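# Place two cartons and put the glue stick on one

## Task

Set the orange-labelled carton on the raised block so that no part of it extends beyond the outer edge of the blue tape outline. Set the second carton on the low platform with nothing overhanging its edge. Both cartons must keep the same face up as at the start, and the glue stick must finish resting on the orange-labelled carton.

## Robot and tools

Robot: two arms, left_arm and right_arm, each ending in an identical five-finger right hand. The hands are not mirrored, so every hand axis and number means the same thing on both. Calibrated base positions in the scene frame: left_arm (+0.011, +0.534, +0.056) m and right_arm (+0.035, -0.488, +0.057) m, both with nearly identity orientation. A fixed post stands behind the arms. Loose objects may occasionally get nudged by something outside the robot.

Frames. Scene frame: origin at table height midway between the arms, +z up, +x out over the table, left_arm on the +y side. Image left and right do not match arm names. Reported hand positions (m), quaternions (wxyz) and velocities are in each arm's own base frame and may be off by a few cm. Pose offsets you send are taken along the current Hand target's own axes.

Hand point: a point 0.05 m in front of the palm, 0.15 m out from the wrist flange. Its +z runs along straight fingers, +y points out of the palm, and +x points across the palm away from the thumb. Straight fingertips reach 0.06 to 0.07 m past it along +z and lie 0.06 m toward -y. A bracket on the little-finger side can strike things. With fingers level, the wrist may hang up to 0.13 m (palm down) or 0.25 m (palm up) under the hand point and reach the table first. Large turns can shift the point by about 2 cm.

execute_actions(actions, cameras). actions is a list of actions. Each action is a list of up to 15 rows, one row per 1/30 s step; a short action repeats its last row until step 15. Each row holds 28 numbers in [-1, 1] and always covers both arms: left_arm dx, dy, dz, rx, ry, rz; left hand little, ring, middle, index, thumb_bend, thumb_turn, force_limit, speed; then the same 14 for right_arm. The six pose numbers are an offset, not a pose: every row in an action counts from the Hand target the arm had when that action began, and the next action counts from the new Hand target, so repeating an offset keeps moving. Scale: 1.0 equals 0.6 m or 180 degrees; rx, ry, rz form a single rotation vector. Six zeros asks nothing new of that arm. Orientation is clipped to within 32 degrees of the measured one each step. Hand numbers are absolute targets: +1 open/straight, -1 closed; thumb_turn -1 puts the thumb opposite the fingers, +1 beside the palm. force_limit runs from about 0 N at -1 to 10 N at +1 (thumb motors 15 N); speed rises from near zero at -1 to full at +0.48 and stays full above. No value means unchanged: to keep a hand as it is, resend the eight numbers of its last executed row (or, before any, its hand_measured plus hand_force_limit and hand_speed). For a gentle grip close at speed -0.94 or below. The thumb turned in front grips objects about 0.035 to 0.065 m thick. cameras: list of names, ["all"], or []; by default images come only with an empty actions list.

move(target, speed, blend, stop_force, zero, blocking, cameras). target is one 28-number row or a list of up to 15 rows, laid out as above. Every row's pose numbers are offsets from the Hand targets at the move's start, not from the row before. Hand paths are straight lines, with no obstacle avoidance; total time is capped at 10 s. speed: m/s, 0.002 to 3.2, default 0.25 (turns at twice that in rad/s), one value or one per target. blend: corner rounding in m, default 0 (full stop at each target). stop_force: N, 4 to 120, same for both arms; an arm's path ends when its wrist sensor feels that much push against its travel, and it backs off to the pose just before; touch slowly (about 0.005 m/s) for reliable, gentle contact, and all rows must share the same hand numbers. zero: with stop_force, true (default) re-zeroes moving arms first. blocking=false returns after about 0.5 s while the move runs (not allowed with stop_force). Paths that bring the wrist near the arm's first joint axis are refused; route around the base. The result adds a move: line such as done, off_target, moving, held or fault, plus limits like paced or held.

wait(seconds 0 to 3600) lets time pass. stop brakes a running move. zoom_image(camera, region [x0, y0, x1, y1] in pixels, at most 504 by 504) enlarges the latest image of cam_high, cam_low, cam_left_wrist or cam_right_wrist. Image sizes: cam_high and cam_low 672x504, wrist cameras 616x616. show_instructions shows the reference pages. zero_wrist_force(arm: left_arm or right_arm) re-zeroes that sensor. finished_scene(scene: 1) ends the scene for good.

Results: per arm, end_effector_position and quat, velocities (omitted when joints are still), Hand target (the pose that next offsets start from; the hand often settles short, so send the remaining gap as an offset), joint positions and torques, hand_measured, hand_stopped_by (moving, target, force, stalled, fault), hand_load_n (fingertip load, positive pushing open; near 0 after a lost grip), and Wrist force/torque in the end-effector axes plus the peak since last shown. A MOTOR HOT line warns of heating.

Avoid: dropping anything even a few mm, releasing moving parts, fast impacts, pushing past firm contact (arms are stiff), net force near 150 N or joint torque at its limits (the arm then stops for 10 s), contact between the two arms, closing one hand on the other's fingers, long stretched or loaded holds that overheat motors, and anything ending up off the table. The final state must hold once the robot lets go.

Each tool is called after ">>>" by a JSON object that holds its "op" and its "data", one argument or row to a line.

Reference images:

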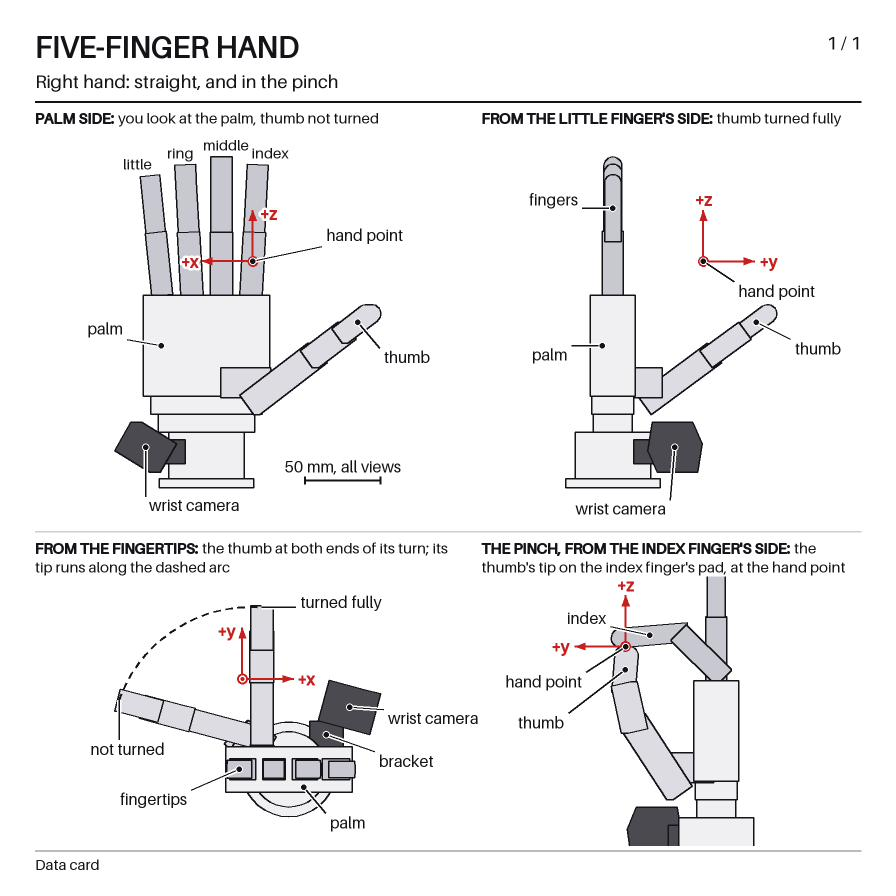

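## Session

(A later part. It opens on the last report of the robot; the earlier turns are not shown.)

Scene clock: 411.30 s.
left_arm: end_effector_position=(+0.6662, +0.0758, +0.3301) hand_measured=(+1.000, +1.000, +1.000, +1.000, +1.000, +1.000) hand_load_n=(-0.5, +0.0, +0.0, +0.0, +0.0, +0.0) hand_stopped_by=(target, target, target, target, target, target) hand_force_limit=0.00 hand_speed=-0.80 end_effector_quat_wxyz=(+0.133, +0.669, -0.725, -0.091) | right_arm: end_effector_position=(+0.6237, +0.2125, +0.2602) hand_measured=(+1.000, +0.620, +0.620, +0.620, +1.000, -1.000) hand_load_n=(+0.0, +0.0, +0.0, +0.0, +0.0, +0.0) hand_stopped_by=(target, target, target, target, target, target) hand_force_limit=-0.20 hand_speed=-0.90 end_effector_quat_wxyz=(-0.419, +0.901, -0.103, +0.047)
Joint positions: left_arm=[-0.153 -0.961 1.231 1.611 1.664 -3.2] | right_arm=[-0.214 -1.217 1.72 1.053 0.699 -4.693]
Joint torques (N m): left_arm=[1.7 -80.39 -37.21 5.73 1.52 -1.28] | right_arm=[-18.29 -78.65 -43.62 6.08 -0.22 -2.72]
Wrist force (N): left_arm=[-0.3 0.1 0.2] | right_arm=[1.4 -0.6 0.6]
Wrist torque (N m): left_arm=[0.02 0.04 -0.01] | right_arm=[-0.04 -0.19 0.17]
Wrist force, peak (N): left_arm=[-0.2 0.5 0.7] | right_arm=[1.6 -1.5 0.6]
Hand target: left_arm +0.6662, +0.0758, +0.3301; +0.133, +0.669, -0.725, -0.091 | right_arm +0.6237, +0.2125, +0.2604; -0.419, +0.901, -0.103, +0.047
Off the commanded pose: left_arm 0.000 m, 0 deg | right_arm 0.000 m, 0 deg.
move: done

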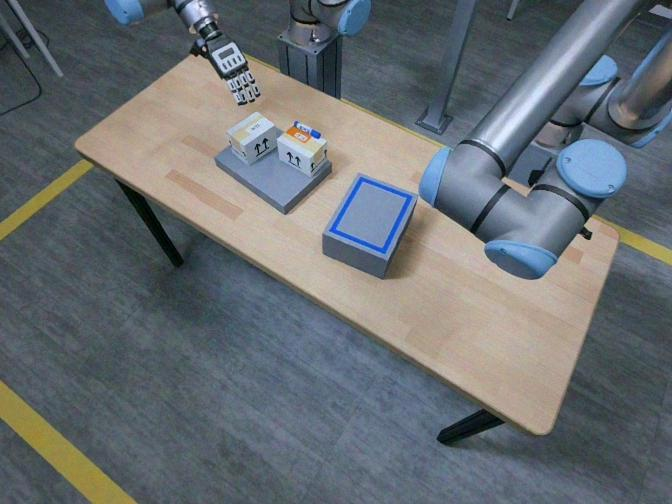

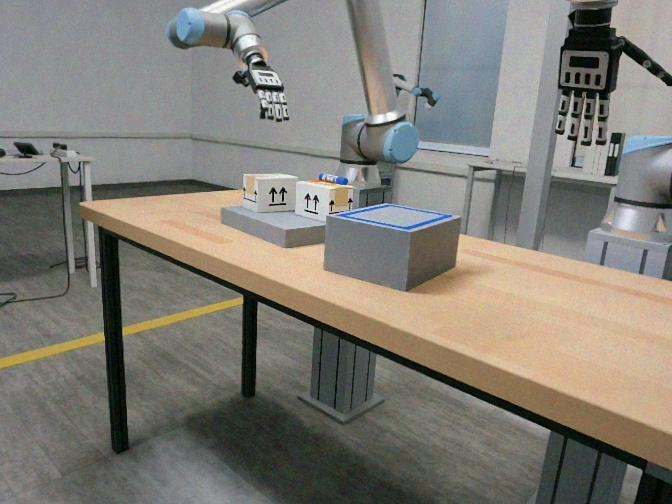

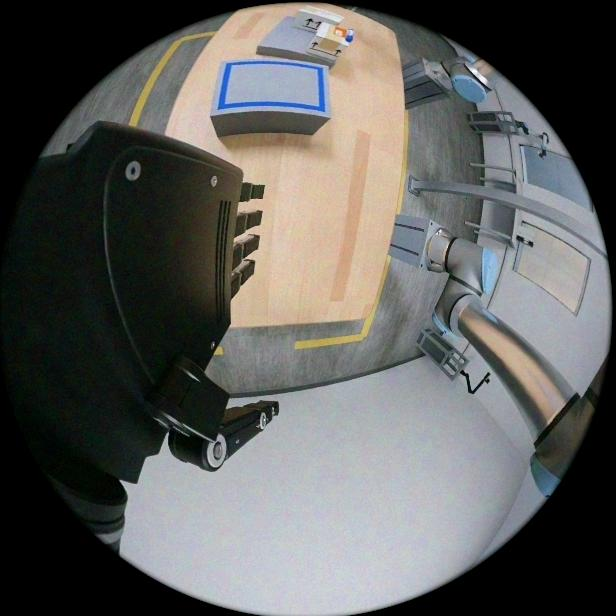

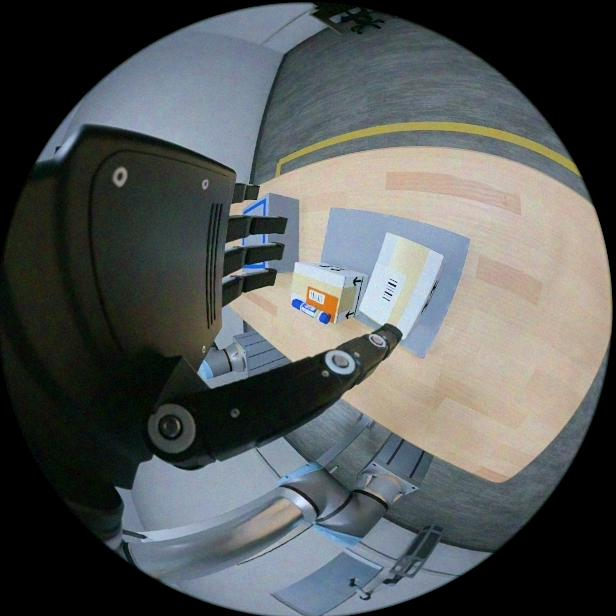

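>>> {"op": "move", "data": {
  "target": [0,0,0,0,0,0,1,1,1,1,1,1,0,-0.8,-0.1175,-0.1108,0.2545,0,0.3532,0.2965,1,0.7,0.7,0.7,1,-1,-0.2,-0.5],
  "speed": 0.2,
  "cameras": ["all"]
}}

>>> {"op": "zoom_image", "data": {
  "camera": "cam_high",
  "region": [220, 60, 360, 220]
}}

>>> {"op": "zoom_image", "data": {
  "camera": "cam_low",
  "region": [220, 80, 400, 240]
}}

>>> {"op": "zoom_image", "data": {
  "camera": "cam_right_wrist",
  "region": [230, 180, 480, 430]
}}

Scene clock: 471.30 s.
left_arm: end_effector_position=(+0.6662, +0.0758, +0.3301) hand_measured=(+1.000, +1.000, +1.000, +1.000, +1.000, +1.000) hand_load_n=(+0.0, +0.0, +0.0, +0.0, +0.0, +0.0) hand_stopped_by=(target, target, target, target, target, target) hand_force_limit=0.00 hand_speed=-0.80 end_effector_quat_wxyz=(+0.133, +0.669, -0.725, -0.091) | right_arm: end_effector_position=(+0.5909, +0.3839, +0.2130) hand_measured=(+1.000, +0.700, +0.700, +0.700, +1.000, -1.000) hand_load_n=(+0.0, +0.0, +0.0, +0.0, +0.0, +0.0) hand_stopped_by=(target, target, target, target, target, target) hand_force_limit=-0.20 hand_speed=-0.50 end_effector_quat_wxyz=(+0.282, -0.607, +0.674, -0.314)
Joint positions: left_arm=[-0.153 -0.961 1.231 1.611 1.664 -3.2] | right_arm=[0.405 -1.387 1.871 0.283 1.954 -2.797]
Joint torques (N m): left_arm=[1.3 -77.36 -36.12 5.91 1.4 -1.54] | right_arm=[17.92 -44.75 -46.57 3.75 4.84 1.01]
Wrist force (N): left_arm=[0.0 0.2 0.4] | right_arm=[1.2 -0.7 0.2]
Wrist torque (N m): left_arm=[0.02 -0.01 0.00] | right_arm=[0.03 -0.11 -0.29]
Wrist force, peak (N): left_arm=[0.0 0.6 0.8] | right_arm=[1.3 -1.4 0.9]
Hand target: left_arm +0.6662, +0.0758, +0.3301; +0.133, +0.669, -0.725, -0.091 | right_arm +0.5909, +0.3839, +0.2130; +0.282, -0.607, +0.674, -0.314
Off the commanded pose: left_arm 0.000 m, 0 deg | right_arm 0.000 m, 0 deg.
move: done

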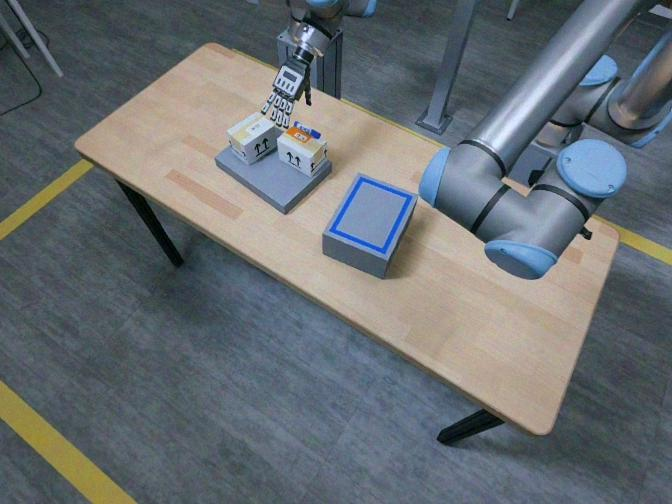

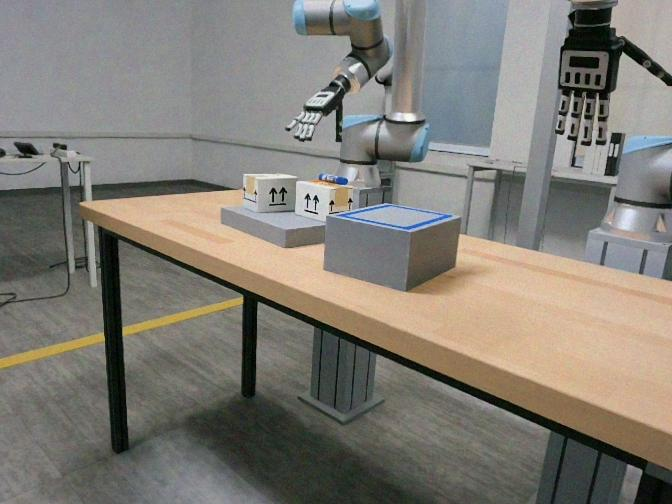

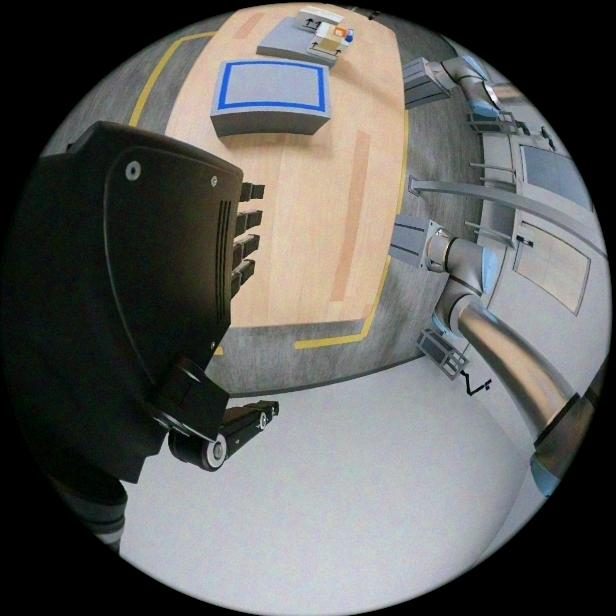

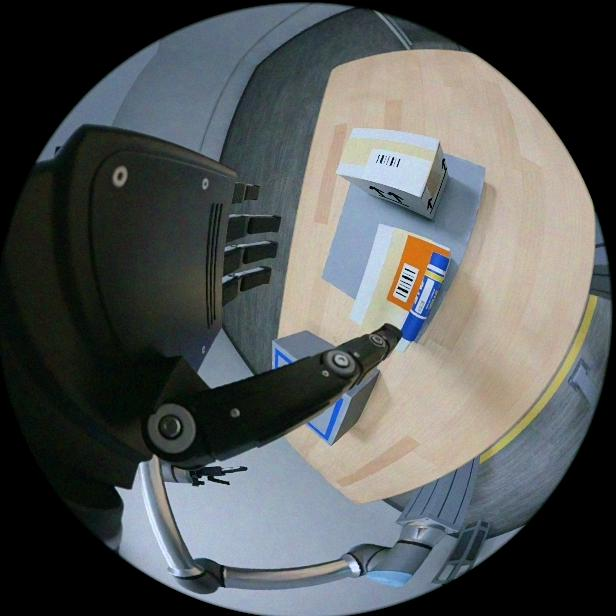

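Scaled by 3.150 from the camera's image (finer frame: 960x720).

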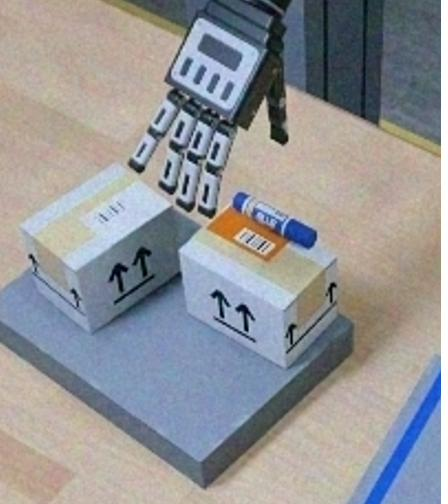

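Scaled by 2.800 from the camera's image (finer frame: 960x720).

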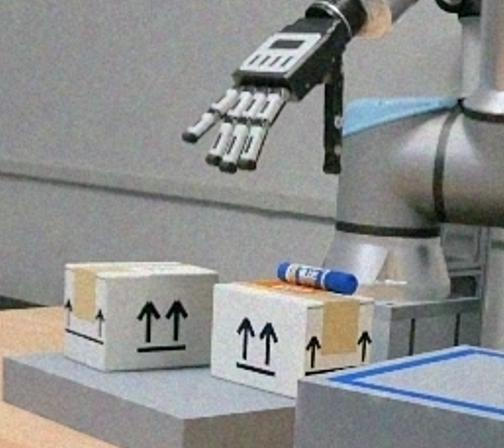

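Scaled by 2.016 from the camera's image (finer frame: 880x880).

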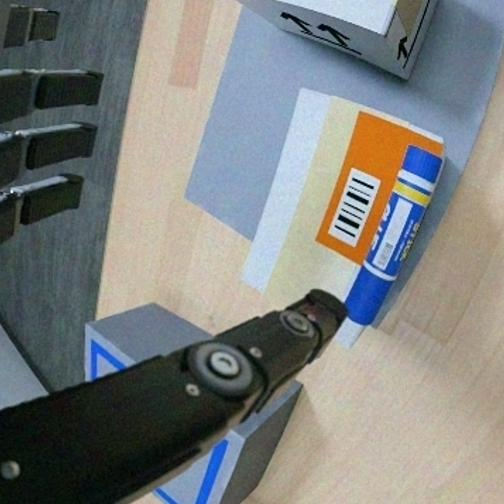

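>>> {"op": "move", "data": {
  "target": [0,0,0,0,0,0,1,1,1,1,1,1,0,-0.8,0.0017,0.0808,0.0463,0,0,0,1,0.7,0.7,0.7,1,-1,-0.2,-0.5],
  "speed": 0.08,
  "cameras": ["all"]
}}

>>> {"op": "zoom_image", "data": {
  "camera": "cam_high",
  "region": [250, 90, 350, 190]
}}

>>> {"op": "zoom_image", "data": {
  "camera": "cam_low",
  "region": [260, 100, 380, 220]
}}

>>> {"op": "zoom_image", "data": {
  "camera": "cam_right_wrist",
  "region": [210, 180, 460, 430]
}}

Scene clock: 497.70 s.
left_arm: end_effector_position=(+0.6662, +0.0758, +0.3301) hand_measured=(+1.000, +1.000, +1.000, +1.000, +1.000, +1.000) hand_load_n=(+0.0, +0.0, +0.0, +0.0, +0.0, +0.0) hand_stopped_by=(target, target, target, target, target, target) hand_force_limit=0.00 hand_speed=-0.80 end_effector_quat_wxyz=(+0.133, +0.669, -0.725, -0.091) | right_arm: end_effector_position=(+0.5809, +0.3839, +0.1582) hand_measured=(+1.000, +0.700, +0.700, +0.700, +1.000, -1.000) hand_load_n=(+0.0, +0.0, +0.0, +0.0, +0.0, +0.0) hand_stopped_by=(target, target, target, target, target, target) hand_force_limit=-0.20 hand_speed=-0.50 end_effector_quat_wxyz=(+0.282, -0.607, +0.674, -0.314)
Joint positions: left_arm=[-0.153 -0.961 1.231 1.611 1.664 -3.2] | right_arm=[0.413 -1.35 1.936 0.183 1.96 -2.791]
Joint torques (N m): left_arm=[1.92 -76.96 -36.49 5.9 1.36 -1.07] | right_arm=[18.82 -45.31 -19.73 -1.15 4.62 1.4]
Wrist force (N): left_arm=[0.0 0.3 0.5] | right_arm=[1.4 -1.1 0.6]
Wrist torque (N m): left_arm=[0.03 -0.02 0.02] | right_arm=[-0.02 -0.17 -0.29]
Wrist force, peak (N): left_arm=[0.0 0.6 0.7] | right_arm=[1.7 -1.3 0.5]
Hand target: left_arm +0.6662, +0.0758, +0.3301; +0.133, +0.669, -0.725, -0.091 | right_arm +0.5809, +0.3839, +0.1580; +0.282, -0.607, +0.674, -0.314
Off the commanded pose: left_arm 0.000 m, 0 deg | right_arm 0.000 m, 0 deg.
move: done

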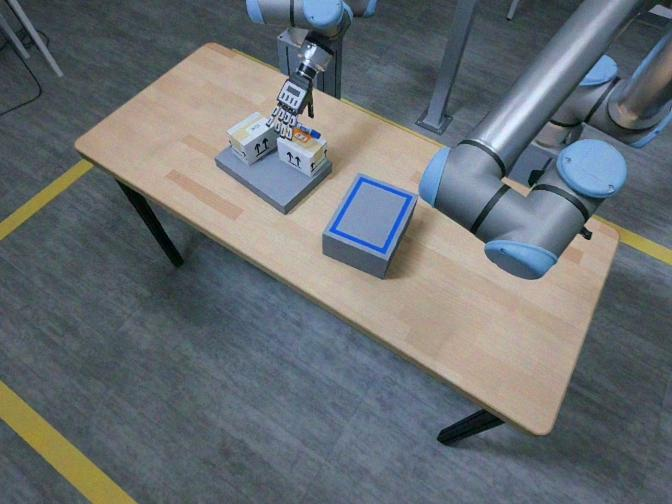

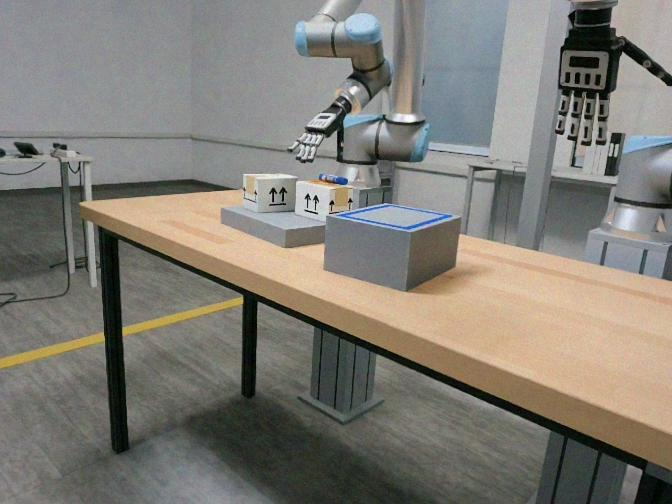

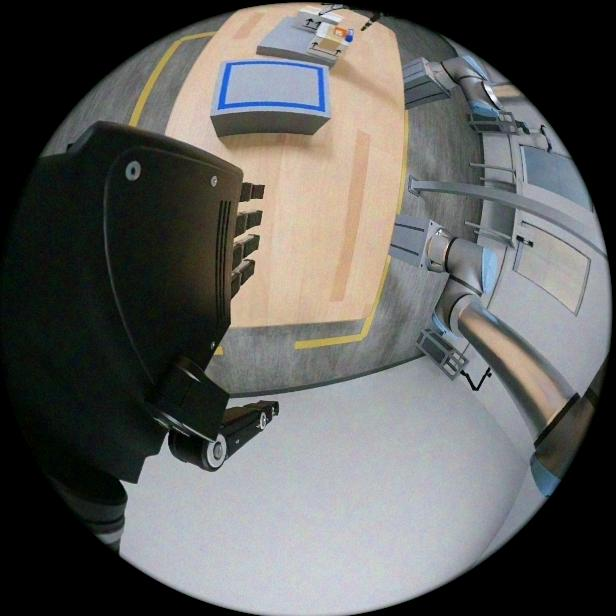

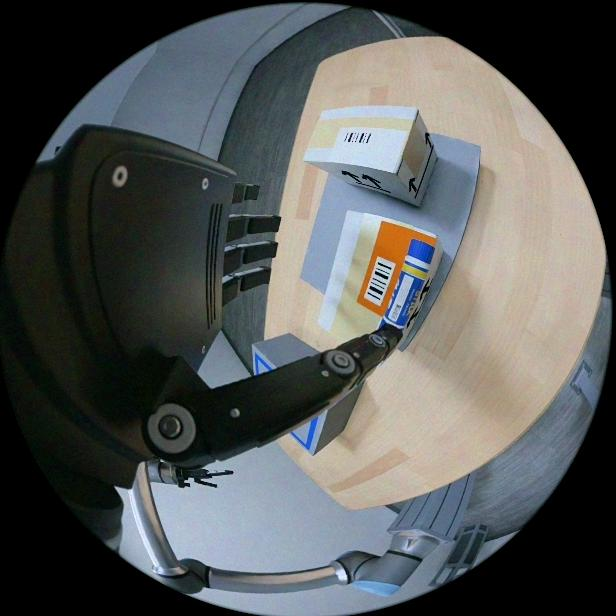

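Scaled by 5.040 from the camera's image (finer frame: 960x720).

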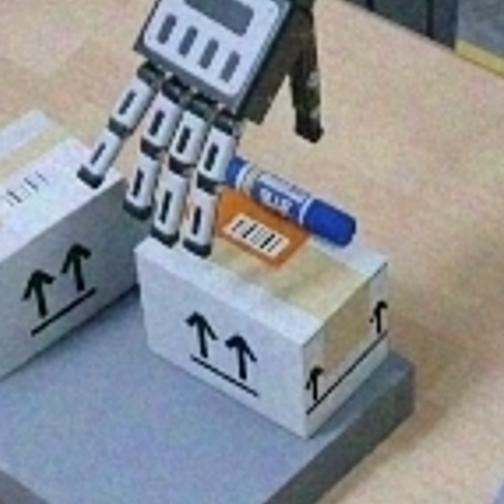

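Scaled by 4.200 from the camera's image (finer frame: 960x720).

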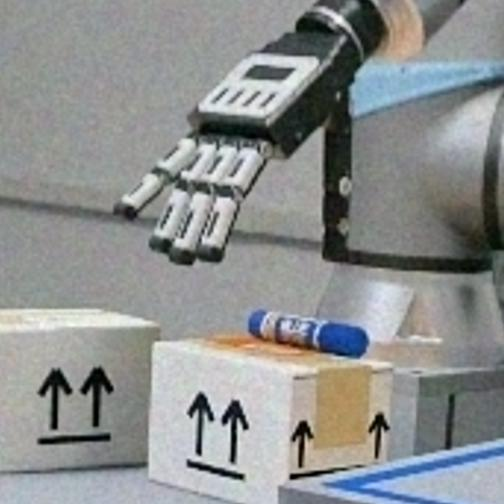

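Scaled by 2.016 from the camera's image (finer frame: 880x880).

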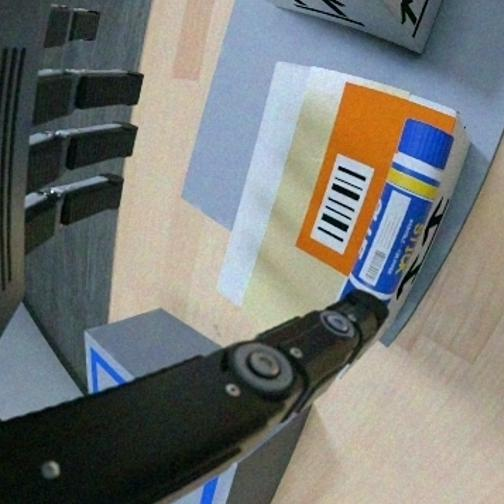

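>>> {"op": "move", "data": {
  "target": [0,0,0,0,0,0,1,1,1,1,1,1,0,-0.8,0.0047,0.0403,0.0170,0,0,0,1,0.7,0.7,0.7,1,-1,-0.2,-0.5],
  "speed": 0.03,
  "stop_force": 5,
  "cameras": ["all"]
}}

>>> {"op": "zoom_image", "data": {
  "camera": "cam_high",
  "region": [250, 90, 350, 190]
}}

>>> {"op": "zoom_image", "data": {
  "camera": "cam_low",
  "region": [260, 100, 380, 220]
}}

>>> {"op": "zoom_image", "data": {
  "camera": "cam_right_wrist",
  "region": [210, 180, 460, 430]
}}

>>> {"op": "zoom_image", "data": {
  "camera": "cam_left_wrist",
  "region": [250, 0, 400, 80]
}}

Scene clock: 523.67 s.
left_arm: end_effector_position=(+0.6662, +0.0758, +0.3301) hand_measured=(+1.000, +1.000, +1.000, +1.000, +1.000, +1.000) hand_load_n=(+0.0, +0.0, +0.0, +0.0, +0.0, +0.0) hand_stopped_by=(target, target, target, target, target, target) hand_force_limit=0.00 hand_speed=-0.80 end_effector_quat_wxyz=(+0.133, +0.669, -0.725, -0.091) | right_arm: end_effector_position=(+0.5729, +0.3818, +0.1329) hand_measured=(+1.000, +0.700, +0.700, +0.700, +1.000, -1.000) hand_load_n=(+0.0, +0.0, +0.0, +0.0, +0.0, +0.0) hand_stopped_by=(target, target, target, target, target, target) hand_force_limit=-0.20 hand_speed=-0.50 end_effector_quat_wxyz=(+0.282, -0.607, +0.674, -0.314)
Joint positions: left_arm=[-0.153 -0.961 1.231 1.611 1.664 -3.2] | right_arm=[0.415 -1.335 1.971 0.134 1.962 -2.789]
Joint torques (N m): left_arm=[2.29 -78.75 -36.37 5.85 1.74 -1.22] | right_arm=[22.1 -48.78 -17.87 -1.6 4.53 2.04]
Wrist force (N): left_arm=[-0.1 0.5 0.3] | right_arm=[1.1 -1.0 0.3]
Wrist torque (N m): left_arm=[0.06 0.00 0.01] | right_arm=[-0.03 -0.12 -0.31]
Wrist force, peak (N): left_arm=[0.2 0.3 0.9] | right_arm=[1.9 -1.1 0.9]
Hand target: left_arm +0.6662, +0.0758, +0.3301; +0.133, +0.669, -0.725, -0.091 | right_arm +0.5729, +0.3818, +0.1329; +0.282, -0.607, +0.674, -0.314
Off the commanded pose: left_arm 0.000 m, 0 deg | right_arm 0.000 m, 0 deg.
move: done

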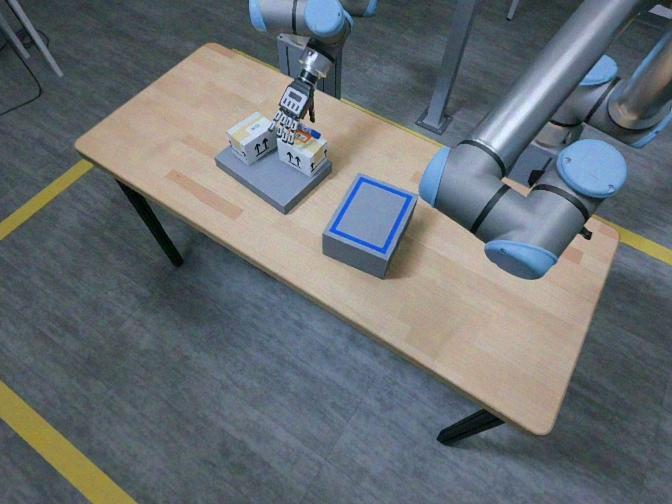

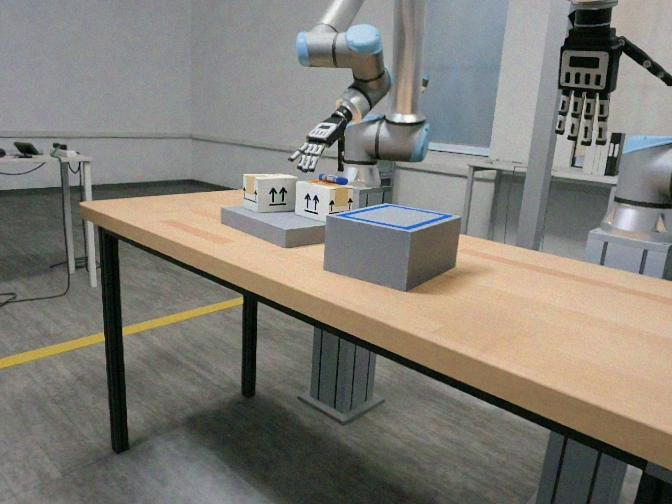

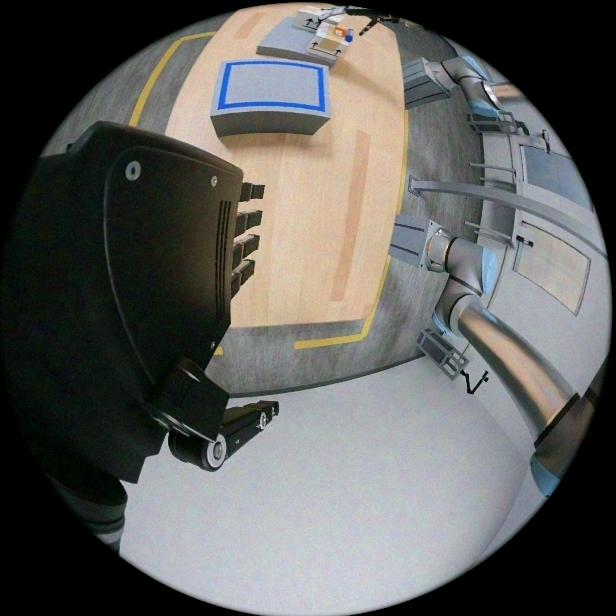

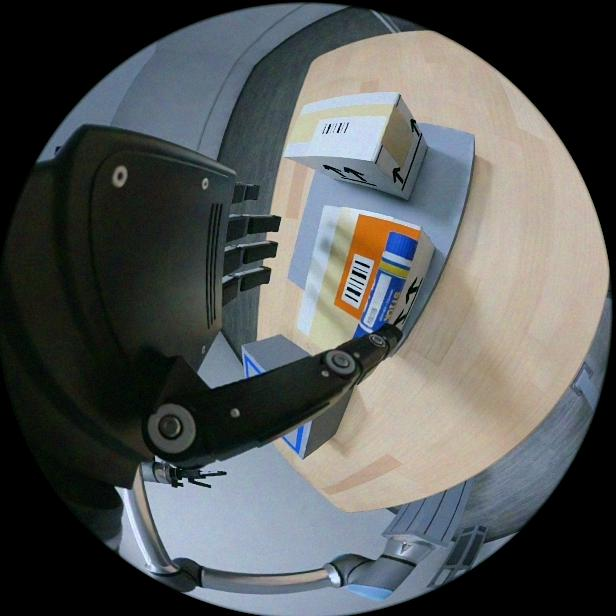

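Scaled by 5.040 from the camera's image (finer frame: 960x720).

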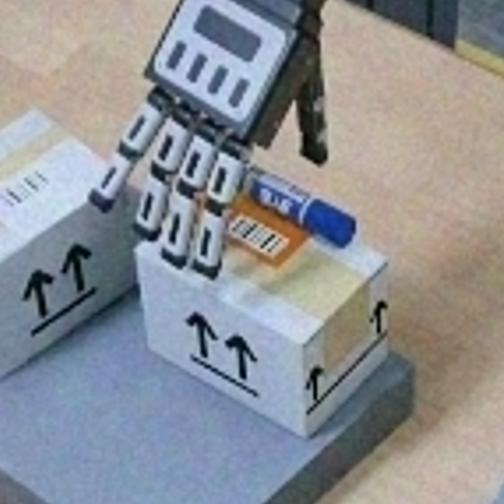

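Scaled by 4.200 from the camera's image (finer frame: 960x720).

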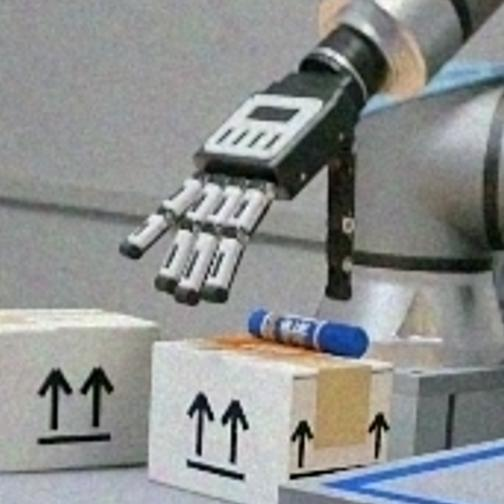

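Scaled by 2.016 from the camera's image (finer frame: 880x880).

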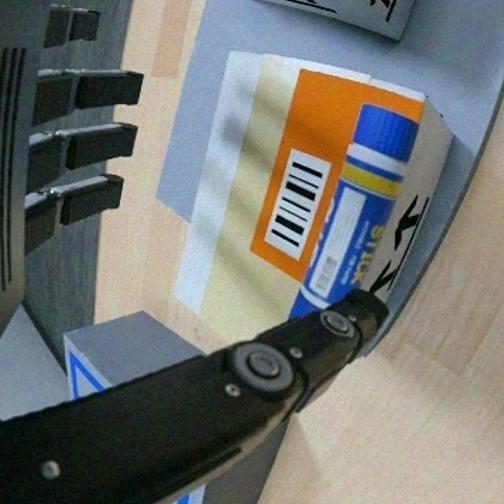

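Scaled by 3.360 from the camera's image (finer frame: 880x880).

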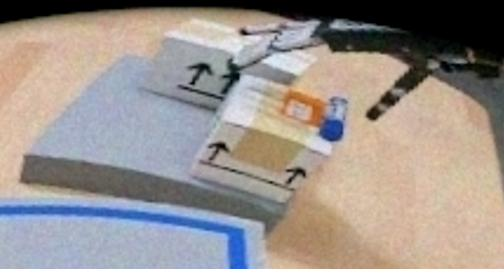

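>>> {"op": "move", "data": {
  "target": [0,0,0,0,0,0,1,1,1,1,1,1,0,-0.8,-0.0062,0.0520,0.0493,0,0,0,1,0.7,0.7,0.7,1,-1,-0.2,-0.5],
  "speed": 0.03,
  "stop_force": 5,
  "cameras": ["all"]
}}

>>> {"op": "zoom_image", "data": {
  "camera": "cam_high",
  "region": [250, 90, 350, 190]
}}

>>> {"op": "zoom_image", "data": {
  "camera": "cam_low",
  "region": [260, 100, 380, 220]
}}

>>> {"op": "zoom_image", "data": {
  "camera": "cam_right_wrist",
  "region": [180, 180, 430, 430]
}}

>>> {"op": "zoom_image", "data": {
  "camera": "cam_left_wrist",
  "region": [250, 0, 400, 80]
}}

Scene clock: 542.00 s.
left_arm: end_effector_position=(+0.6662, +0.0758, +0.3301) hand_measured=(+1.000, +1.000, +1.000, +1.000, +1.000, +1.000) hand_load_n=(+0.0, +0.0, +0.0, +0.0, +0.0, +0.0) hand_stopped_by=(target, target, target, target, target, target) hand_force_limit=0.00 hand_speed=-0.80 end_effector_quat_wxyz=(+0.133, +0.669, -0.725, -0.091) | right_arm: end_effector_position=(+0.5758, +0.3852, +0.0900) hand_measured=(+1.000, +0.700, +0.700, +0.700, +1.000, -1.000) hand_load_n=(+0.0, +0.0, +0.0, +0.0, +0.0, +0.0) hand_stopped_by=(target, target, target, target, target, target) hand_force_limit=-0.20 hand_speed=-0.50 end_effector_quat_wxyz=(+0.282, -0.607, +0.674, -0.314)
Joint positions: left_arm=[-0.153 -0.961 1.231 1.611 1.664 -3.2] | right_arm=[0.419 -1.281 1.994 0.058 1.964 -2.786]
Joint torques (N m): left_arm=[1.29 -77.35 -36.57 5.92 1.51 -1.5] | right_arm=[16.15 -49.4 -16.95 -0.7 4.69 1.54]
Wrist force (N): left_arm=[-0.1 0.0 0.4] | right_arm=[0.7 -0.6 0.3]
Wrist torque (N m): left_arm=[-0.02 0.01 0.00] | right_arm=[0.04 0.04 -0.31]
Wrist force, peak (N): left_arm=[0.1 0.4 0.8] | right_arm=[1.4 -0.7 1.0]
Hand target: left_arm +0.6662, +0.0758, +0.3301; +0.133, +0.669, -0.725, -0.091 | right_arm +0.5758, +0.3852, +0.0900; +0.282, -0.607, +0.674, -0.314
Off the commanded pose: left_arm 0.000 m, 0 deg | right_arm 0.000 m, 0 deg.
move: done

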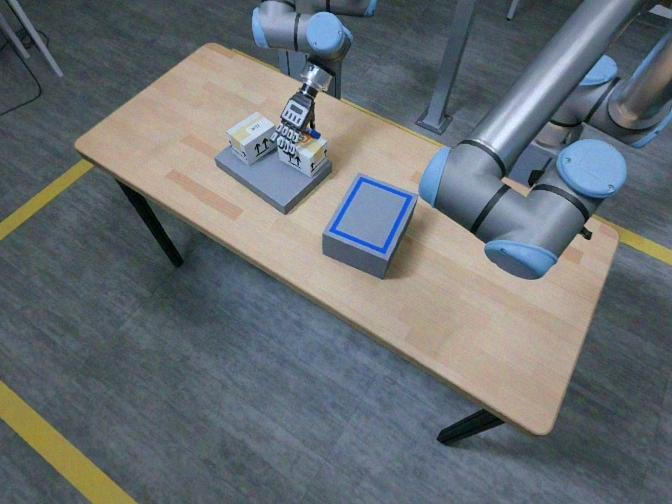

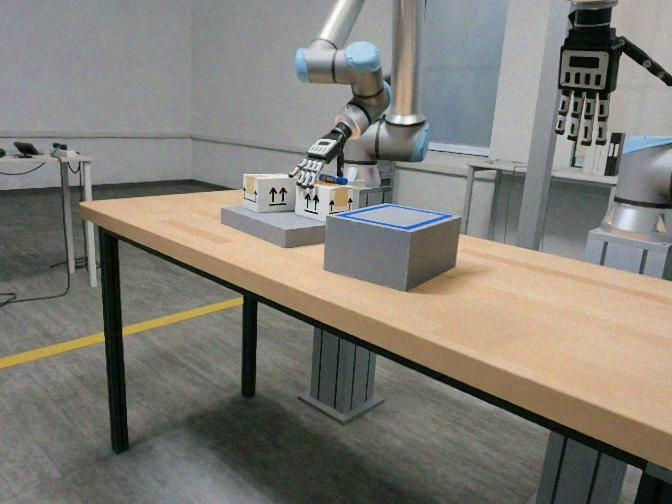

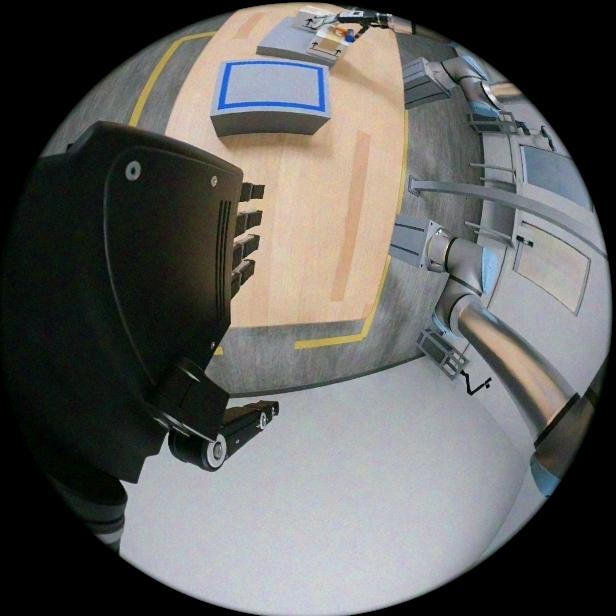

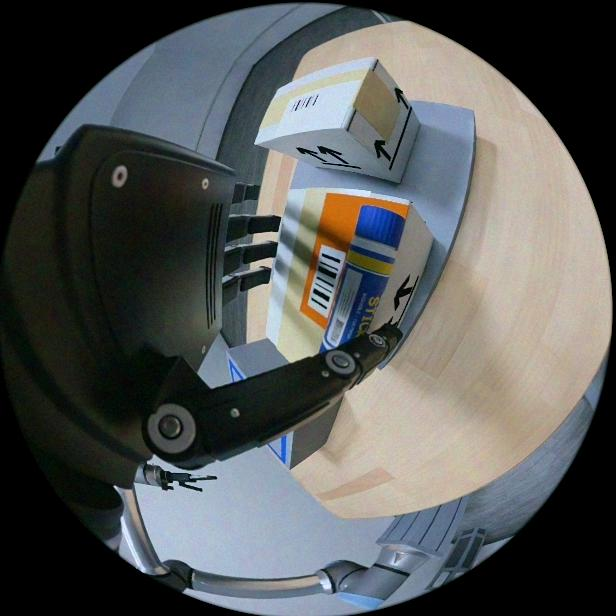

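Scaled by 5.040 from the camera's image (finer frame: 960x720).

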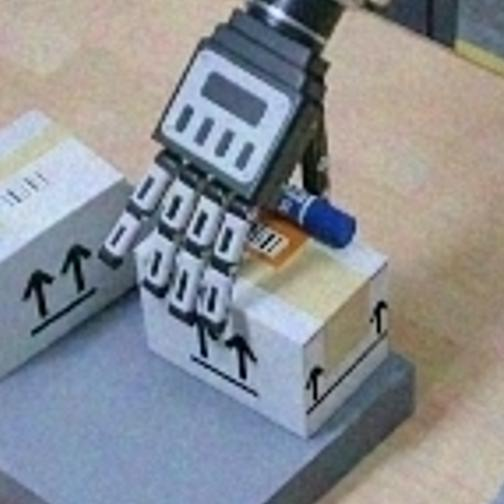

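Scaled by 4.200 from the camera's image (finer frame: 960x720).

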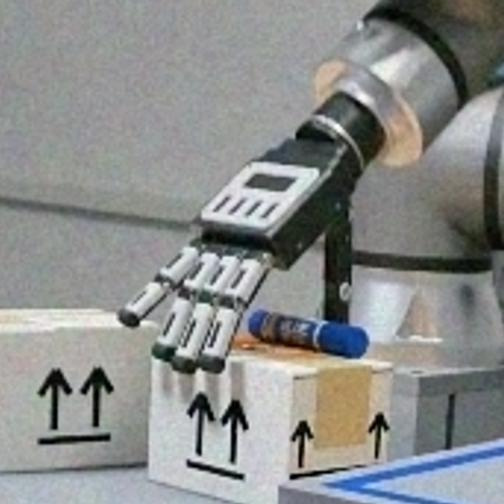

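Scaled by 2.016 from the camera's image (finer frame: 880x880).

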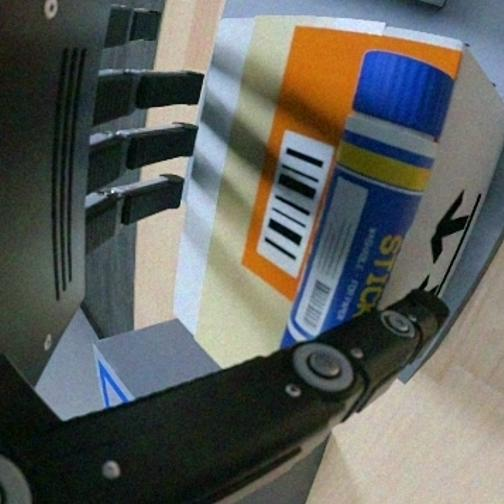

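Scaled by 3.360 from the camera's image (finer frame: 880x880).

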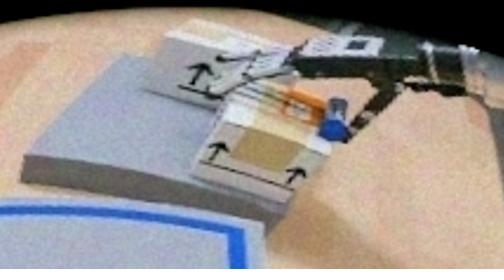

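>>> {"op": "move", "data": {
  "target": [0,0,0,0,0,0,1,1,1,1,1,1,0,-0.8,0,0.0166,0.0139,0,0,0,1,0.7,0.7,0.7,1,-1,-0.2,-0.5],
  "speed": 0.03,
  "stop_force": 5,
  "cameras": ["cam_low","cam_right_wrist","cam_high","cam_left_wrist"]
}}

>>> {"op": "zoom_image", "data": {
  "camera": "cam_low",
  "region": [260, 100, 380, 220]
}}

>>> {"op": "zoom_image", "data": {
  "camera": "cam_high",
  "region": [250, 90, 350, 190]
}}

>>> {"op": "zoom_image", "data": {
  "camera": "cam_left_wrist",
  "region": [290, 0, 390, 60]
}}

Scene clock: 560.03 s.
left_arm: end_effector_position=(+0.6662, +0.0758, +0.3301) hand_measured=(+1.000, +1.000, +1.000, +1.000, +1.000, +1.000) hand_load_n=(+0.0, +0.0, +0.0, +0.0, +0.0, +0.0) hand_stopped_by=(target, target, target, target, target, target) hand_force_limit=0.00 hand_speed=-0.80 end_effector_quat_wxyz=(+0.133, +0.669, -0.725, -0.091) | right_arm: end_effector_position=(+0.5758, +0.3852, +0.0770) hand_measured=(+1.000, +0.700, +0.700, +0.700, +1.000, -1.000) hand_load_n=(+0.0, -0.5, +0.0, -0.5, +0.0, +0.5) hand_stopped_by=(target, target, target, target, target, target) hand_force_limit=-0.20 hand_speed=-0.50 end_effector_quat_wxyz=(+0.282, -0.607, +0.674, -0.314)
Joint positions: left_arm=[-0.153 -0.961 1.231 1.611 1.664 -3.2] | right_arm=[0.419 -1.266 2.002 0.034 1.964 -2.786]
Joint torques (N m): left_arm=[4.45 -76.12 -36.64 5.96 1.49 -1.39] | right_arm=[17.15 -52.06 -16.26 -1.86 4.46 0.07]
Wrist force (N): left_arm=[-0.1 0.0 0.4] | right_arm=[0.8 -0.5 0.1]
Wrist torque (N m): left_arm=[-0.02 -0.01 0.01] | right_arm=[0.07 0.00 -0.30]
Wrist force, peak (N): left_arm=[-0.4 0.5 0.7] | right_arm=[1.4 -1.0 0.2]
Hand target: left_arm +0.6662, +0.0758, +0.3301; +0.133, +0.669, -0.725, -0.091 | right_arm +0.5758, +0.3852, +0.0770; +0.282, -0.607, +0.674, -0.314
Off the commanded pose: left_arm 0.000 m, 0 deg | right_arm 0.000 m, 0 deg.
move: done

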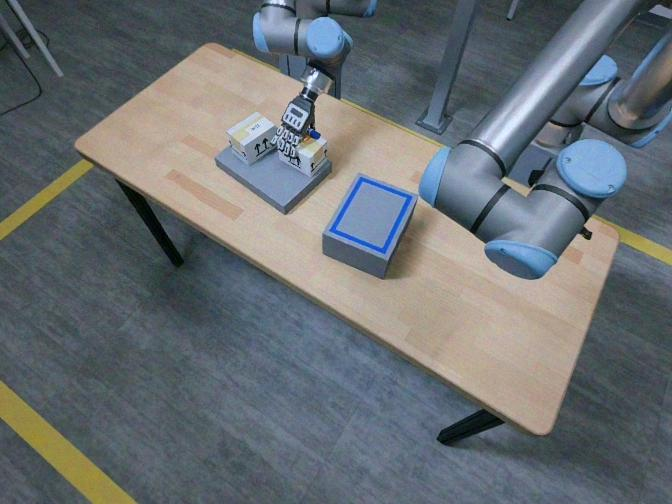

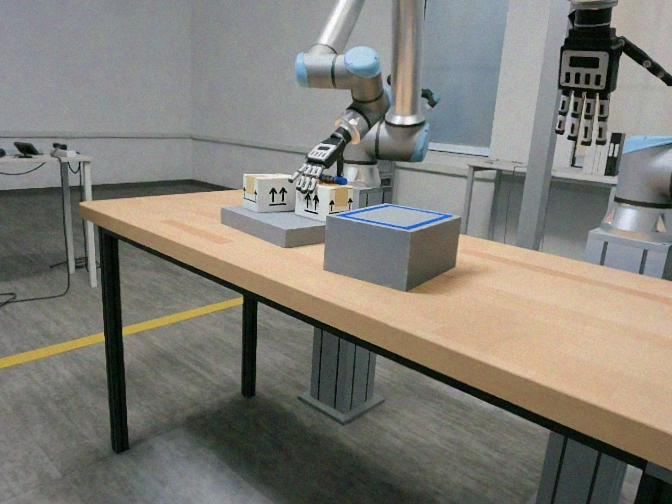

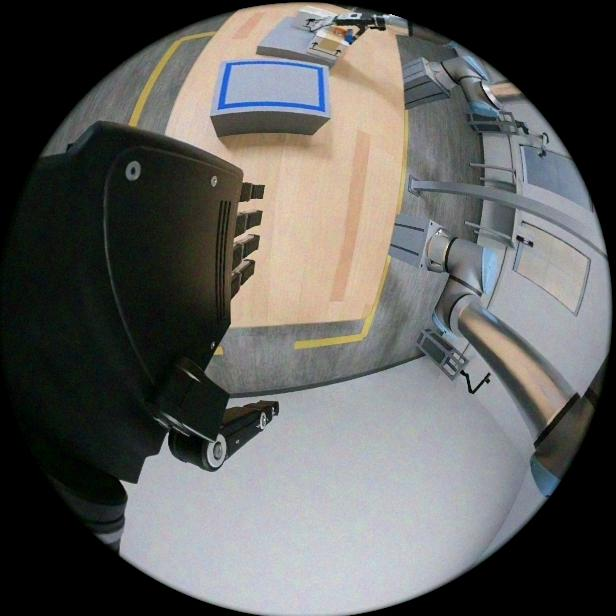

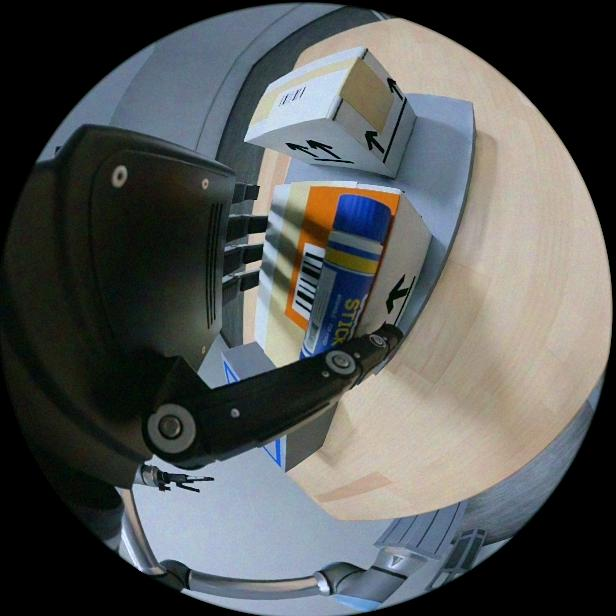

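Scaled by 4.200 from the camera's image (finer frame: 960x720).

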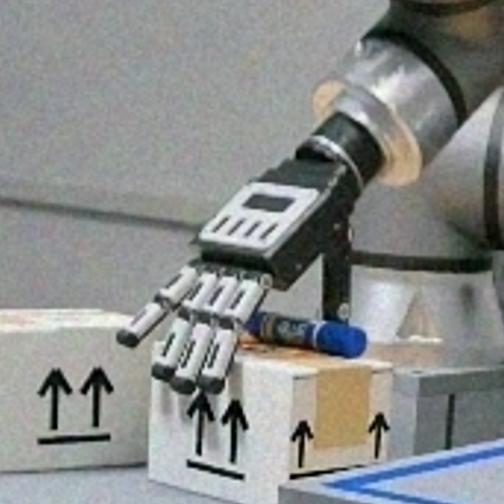

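Scaled by 5.040 from the camera's image (finer frame: 960x720).

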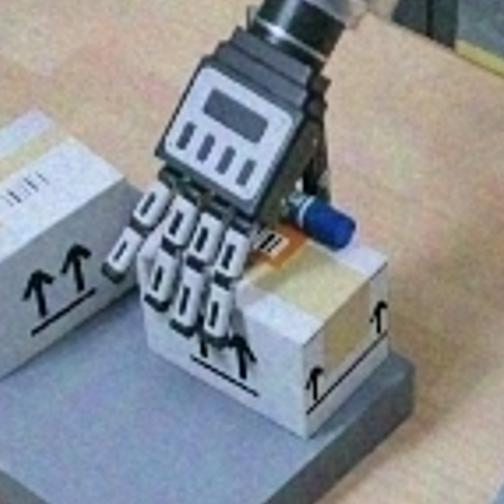

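Scaled by 5.040 from the camera's image (finer frame: 880x880).

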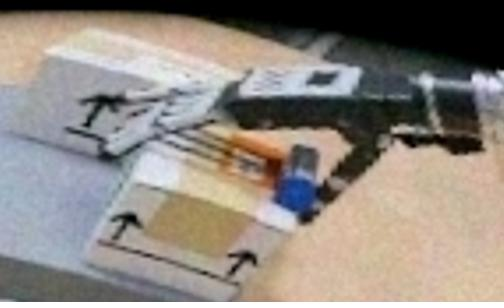

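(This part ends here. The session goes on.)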